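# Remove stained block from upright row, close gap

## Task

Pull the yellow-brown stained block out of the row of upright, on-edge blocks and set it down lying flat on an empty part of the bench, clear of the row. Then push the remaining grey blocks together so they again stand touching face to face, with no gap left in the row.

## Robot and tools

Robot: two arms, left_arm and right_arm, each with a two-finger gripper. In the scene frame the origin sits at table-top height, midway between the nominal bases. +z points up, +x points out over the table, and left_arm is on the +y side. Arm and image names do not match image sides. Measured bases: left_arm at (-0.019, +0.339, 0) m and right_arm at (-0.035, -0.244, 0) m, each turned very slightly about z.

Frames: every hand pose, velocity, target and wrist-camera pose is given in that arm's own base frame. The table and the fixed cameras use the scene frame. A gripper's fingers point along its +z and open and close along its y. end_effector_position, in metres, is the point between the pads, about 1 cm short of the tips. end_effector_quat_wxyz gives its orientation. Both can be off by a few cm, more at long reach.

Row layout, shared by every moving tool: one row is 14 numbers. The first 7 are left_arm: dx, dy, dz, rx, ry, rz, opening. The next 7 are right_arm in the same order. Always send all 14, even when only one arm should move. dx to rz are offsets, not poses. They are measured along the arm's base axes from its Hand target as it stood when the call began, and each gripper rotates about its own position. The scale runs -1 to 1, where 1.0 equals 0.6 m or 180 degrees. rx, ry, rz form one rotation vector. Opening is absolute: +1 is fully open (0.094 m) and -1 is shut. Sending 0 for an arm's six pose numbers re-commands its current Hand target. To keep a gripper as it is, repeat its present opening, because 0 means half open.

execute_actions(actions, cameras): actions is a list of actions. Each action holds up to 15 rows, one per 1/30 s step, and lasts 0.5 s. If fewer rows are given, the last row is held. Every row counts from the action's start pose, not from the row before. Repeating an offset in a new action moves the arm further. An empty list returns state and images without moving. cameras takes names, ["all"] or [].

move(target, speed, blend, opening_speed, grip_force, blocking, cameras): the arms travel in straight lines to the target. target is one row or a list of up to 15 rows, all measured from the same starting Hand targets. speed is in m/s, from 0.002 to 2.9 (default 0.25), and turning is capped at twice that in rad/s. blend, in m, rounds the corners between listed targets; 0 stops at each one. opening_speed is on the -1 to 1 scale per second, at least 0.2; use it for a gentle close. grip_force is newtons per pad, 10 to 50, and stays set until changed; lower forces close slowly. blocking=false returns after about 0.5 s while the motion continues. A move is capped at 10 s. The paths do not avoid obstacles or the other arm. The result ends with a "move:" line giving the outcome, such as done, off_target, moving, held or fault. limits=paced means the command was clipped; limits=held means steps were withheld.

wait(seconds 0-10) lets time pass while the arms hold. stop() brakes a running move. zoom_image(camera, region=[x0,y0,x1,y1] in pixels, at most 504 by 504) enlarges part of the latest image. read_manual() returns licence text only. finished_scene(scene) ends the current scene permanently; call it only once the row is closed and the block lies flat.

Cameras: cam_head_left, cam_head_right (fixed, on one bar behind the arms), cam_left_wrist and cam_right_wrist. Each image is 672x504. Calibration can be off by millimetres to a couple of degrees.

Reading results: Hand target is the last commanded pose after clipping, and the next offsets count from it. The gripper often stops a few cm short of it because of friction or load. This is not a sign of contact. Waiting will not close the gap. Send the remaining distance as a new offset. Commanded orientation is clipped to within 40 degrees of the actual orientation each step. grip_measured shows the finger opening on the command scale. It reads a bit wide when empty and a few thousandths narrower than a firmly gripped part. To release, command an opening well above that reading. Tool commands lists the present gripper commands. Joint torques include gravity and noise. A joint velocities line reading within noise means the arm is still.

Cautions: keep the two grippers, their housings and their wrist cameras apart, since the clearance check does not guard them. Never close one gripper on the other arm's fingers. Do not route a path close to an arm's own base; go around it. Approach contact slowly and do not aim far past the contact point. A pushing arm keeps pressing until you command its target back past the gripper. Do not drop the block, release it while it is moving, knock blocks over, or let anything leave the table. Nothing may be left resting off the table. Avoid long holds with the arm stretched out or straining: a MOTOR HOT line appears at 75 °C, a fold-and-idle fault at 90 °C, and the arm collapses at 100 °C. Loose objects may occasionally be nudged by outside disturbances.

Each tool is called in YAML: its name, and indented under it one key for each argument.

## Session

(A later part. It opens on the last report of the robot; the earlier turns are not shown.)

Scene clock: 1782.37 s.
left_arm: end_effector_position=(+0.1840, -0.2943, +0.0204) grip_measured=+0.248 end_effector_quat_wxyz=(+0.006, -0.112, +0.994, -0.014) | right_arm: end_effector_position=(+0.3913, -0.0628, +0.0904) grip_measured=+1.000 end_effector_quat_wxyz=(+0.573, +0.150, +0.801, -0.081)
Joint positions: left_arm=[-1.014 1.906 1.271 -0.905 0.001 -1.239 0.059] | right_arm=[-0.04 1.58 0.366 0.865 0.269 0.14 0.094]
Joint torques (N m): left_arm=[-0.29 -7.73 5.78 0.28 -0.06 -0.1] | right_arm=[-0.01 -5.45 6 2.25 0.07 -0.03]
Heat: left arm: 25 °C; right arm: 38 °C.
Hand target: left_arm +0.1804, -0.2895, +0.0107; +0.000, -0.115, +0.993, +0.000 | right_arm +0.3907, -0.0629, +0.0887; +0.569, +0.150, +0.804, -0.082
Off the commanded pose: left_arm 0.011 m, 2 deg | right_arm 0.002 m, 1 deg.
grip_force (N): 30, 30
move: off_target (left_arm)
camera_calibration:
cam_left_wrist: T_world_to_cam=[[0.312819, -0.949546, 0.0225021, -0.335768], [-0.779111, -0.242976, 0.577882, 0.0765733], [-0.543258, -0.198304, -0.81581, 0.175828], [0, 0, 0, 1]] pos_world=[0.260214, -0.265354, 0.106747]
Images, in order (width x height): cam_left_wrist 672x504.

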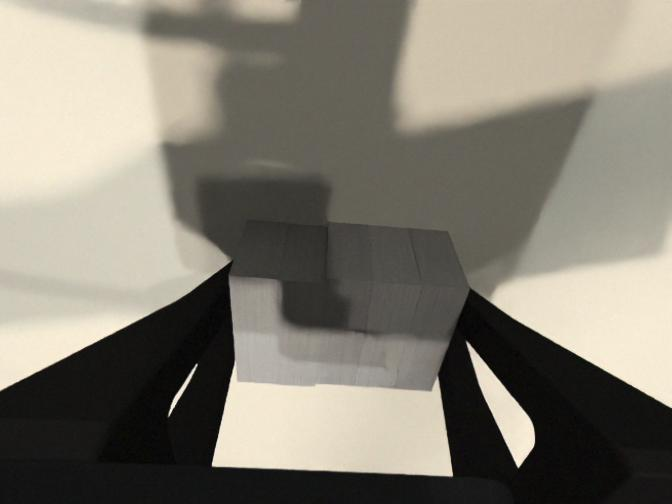

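move:
  target: [0, 0, 0, 0, 0, 0, 0.95, 0, 0, 0, 0, 0, 0, 1]
  opening_speed: 0.5
  grip_force: 50
  cameras: ["cam_left_wrist"]

Scene clock: 1796.10 s.
left_arm: end_effector_position=(+0.1841, -0.2945, +0.0204) grip_measured=+0.947 end_effector_quat_wxyz=(+0.006, -0.112, +0.994, -0.014) | right_arm: end_effector_position=(+0.3913, -0.0628, +0.0904) grip_measured=+1.000 end_effector_quat_wxyz=(+0.573, +0.150, +0.801, -0.081)
Joint positions: left_arm=[-1.014 1.906 1.271 -0.904 0.001 -1.239 0.091] | right_arm=[-0.04 1.58 0.366 0.865 0.269 0.14 0.094]
Joint torques (N m): left_arm=[-0.29 -7.71 5.79 0.28 -0.05 -0.1] | right_arm=[-0.02 -5.45 6 2.25 0.07 -0.03]
Heat: left arm: 25 °C; right arm: 38 °C.
Hand target: left_arm +0.1804, -0.2895, +0.0107; +0.000, -0.115, +0.993, +0.000 | right_arm +0.3907, -0.0629, +0.0887; +0.569, +0.150, +0.804, -0.082
Off the commanded pose: left_arm 0.012 m, 2 deg | right_arm 0.002 m, 1 deg.
move: off_target (left_arm)
camera_calibration:
cam_left_wrist: T_world_to_cam=[[0.312792, -0.949538, 0.0232233, -0.335967], [-0.779341, -0.242597, 0.577732, 0.0767466], [-0.542944, -0.198809, -0.815896, 0.175738], [0, 0, 0, 1]] pos_world=[0.260315, -0.265457, 0.106847]
Images, in order (width x height): cam_left_wrist 672x504.

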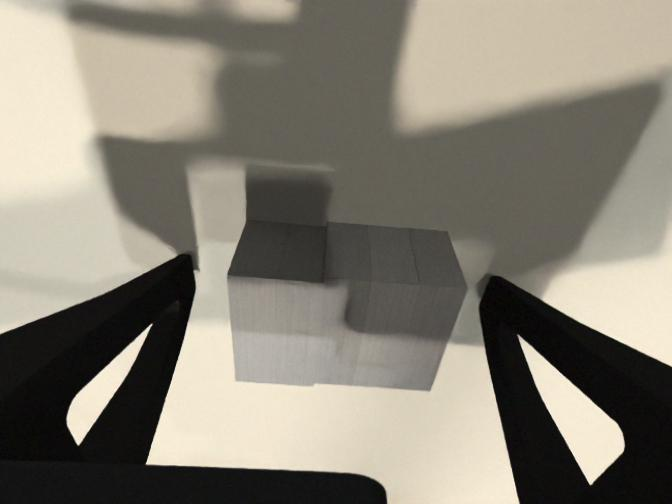

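move:
  target: [0, 0, 0.25, 0, 0, 0, 0.95, 0, 0, 0, 0, 0, 0, 1]
  speed: 0.1
  cameras: ["cam_left_wrist", "cam_head_left", "cam_head_right"]

Scene clock: 1802.83 s.
left_arm: end_effector_position=(+0.1814, -0.2901, +0.1512) grip_measured=+0.947 end_effector_quat_wxyz=(-0.003, -0.112, +0.994, +0.006) | right_arm: end_effector_position=(+0.3913, -0.0628, +0.0904) grip_measured=+1.000 end_effector_quat_wxyz=(+0.573, +0.150, +0.801, -0.081)
Joint positions: left_arm=[-1.014 1.861 1.74 -1.464 0.001 -1.239 0.091] | right_arm=[-0.04 1.58 0.366 0.865 0.269 0.14 0.094]
Joint torques (N m): left_arm=[-0.29 -10.3 9.14 -0.02 -0.06 -0.1] | right_arm=[-0.02 -5.45 6 2.25 0.07 -0.03]
Heat: left arm: 26 °C; right arm: 38 °C.
Hand target: left_arm +0.1804, -0.2895, +0.1606; +0.000, -0.115, +0.993, +0.001 | right_arm +0.3907, -0.0629, +0.0887; +0.569, +0.150, +0.804, -0.082
Off the commanded pose: left_arm 0.010 m, 1 deg | right_arm 0.002 m, 1 deg.
move: done
camera_calibration:
cam_left_wrist: T_world_to_cam=[[0.312763, -0.949602, -0.0208551, -0.327246], [-0.765415, -0.264978, 0.586452, -0.0101677], [-0.562423, -0.167458, -0.809715, 0.293468], [0, 0, 0, 1]] pos_world=[0.259621, -0.264305, 0.236763]
Images, in order (width x height): cam_head_left 672x504, cam_head_right 672x504, cam_left_wrist 672x504.

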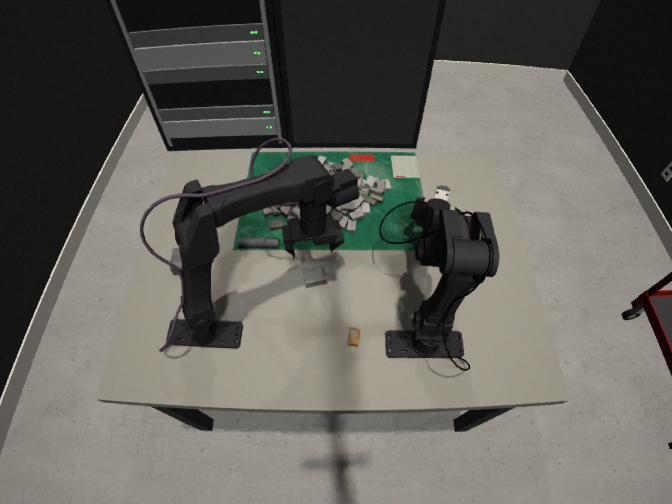

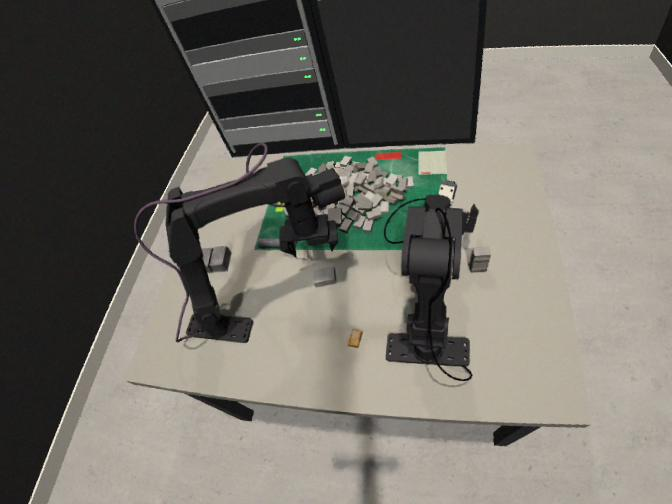

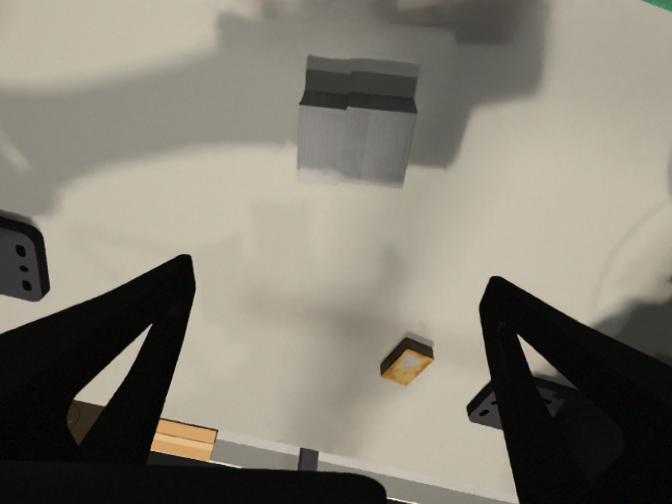

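zoom_image:
  camera: "cam_left_wrist"
  region: [260, 30, 460, 400]

Scaled by 1.362.

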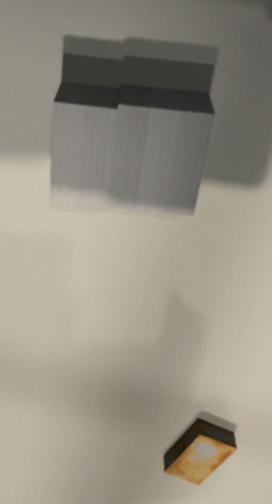

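finished_scene:
  scene: 1

The scene is finished: the task was done.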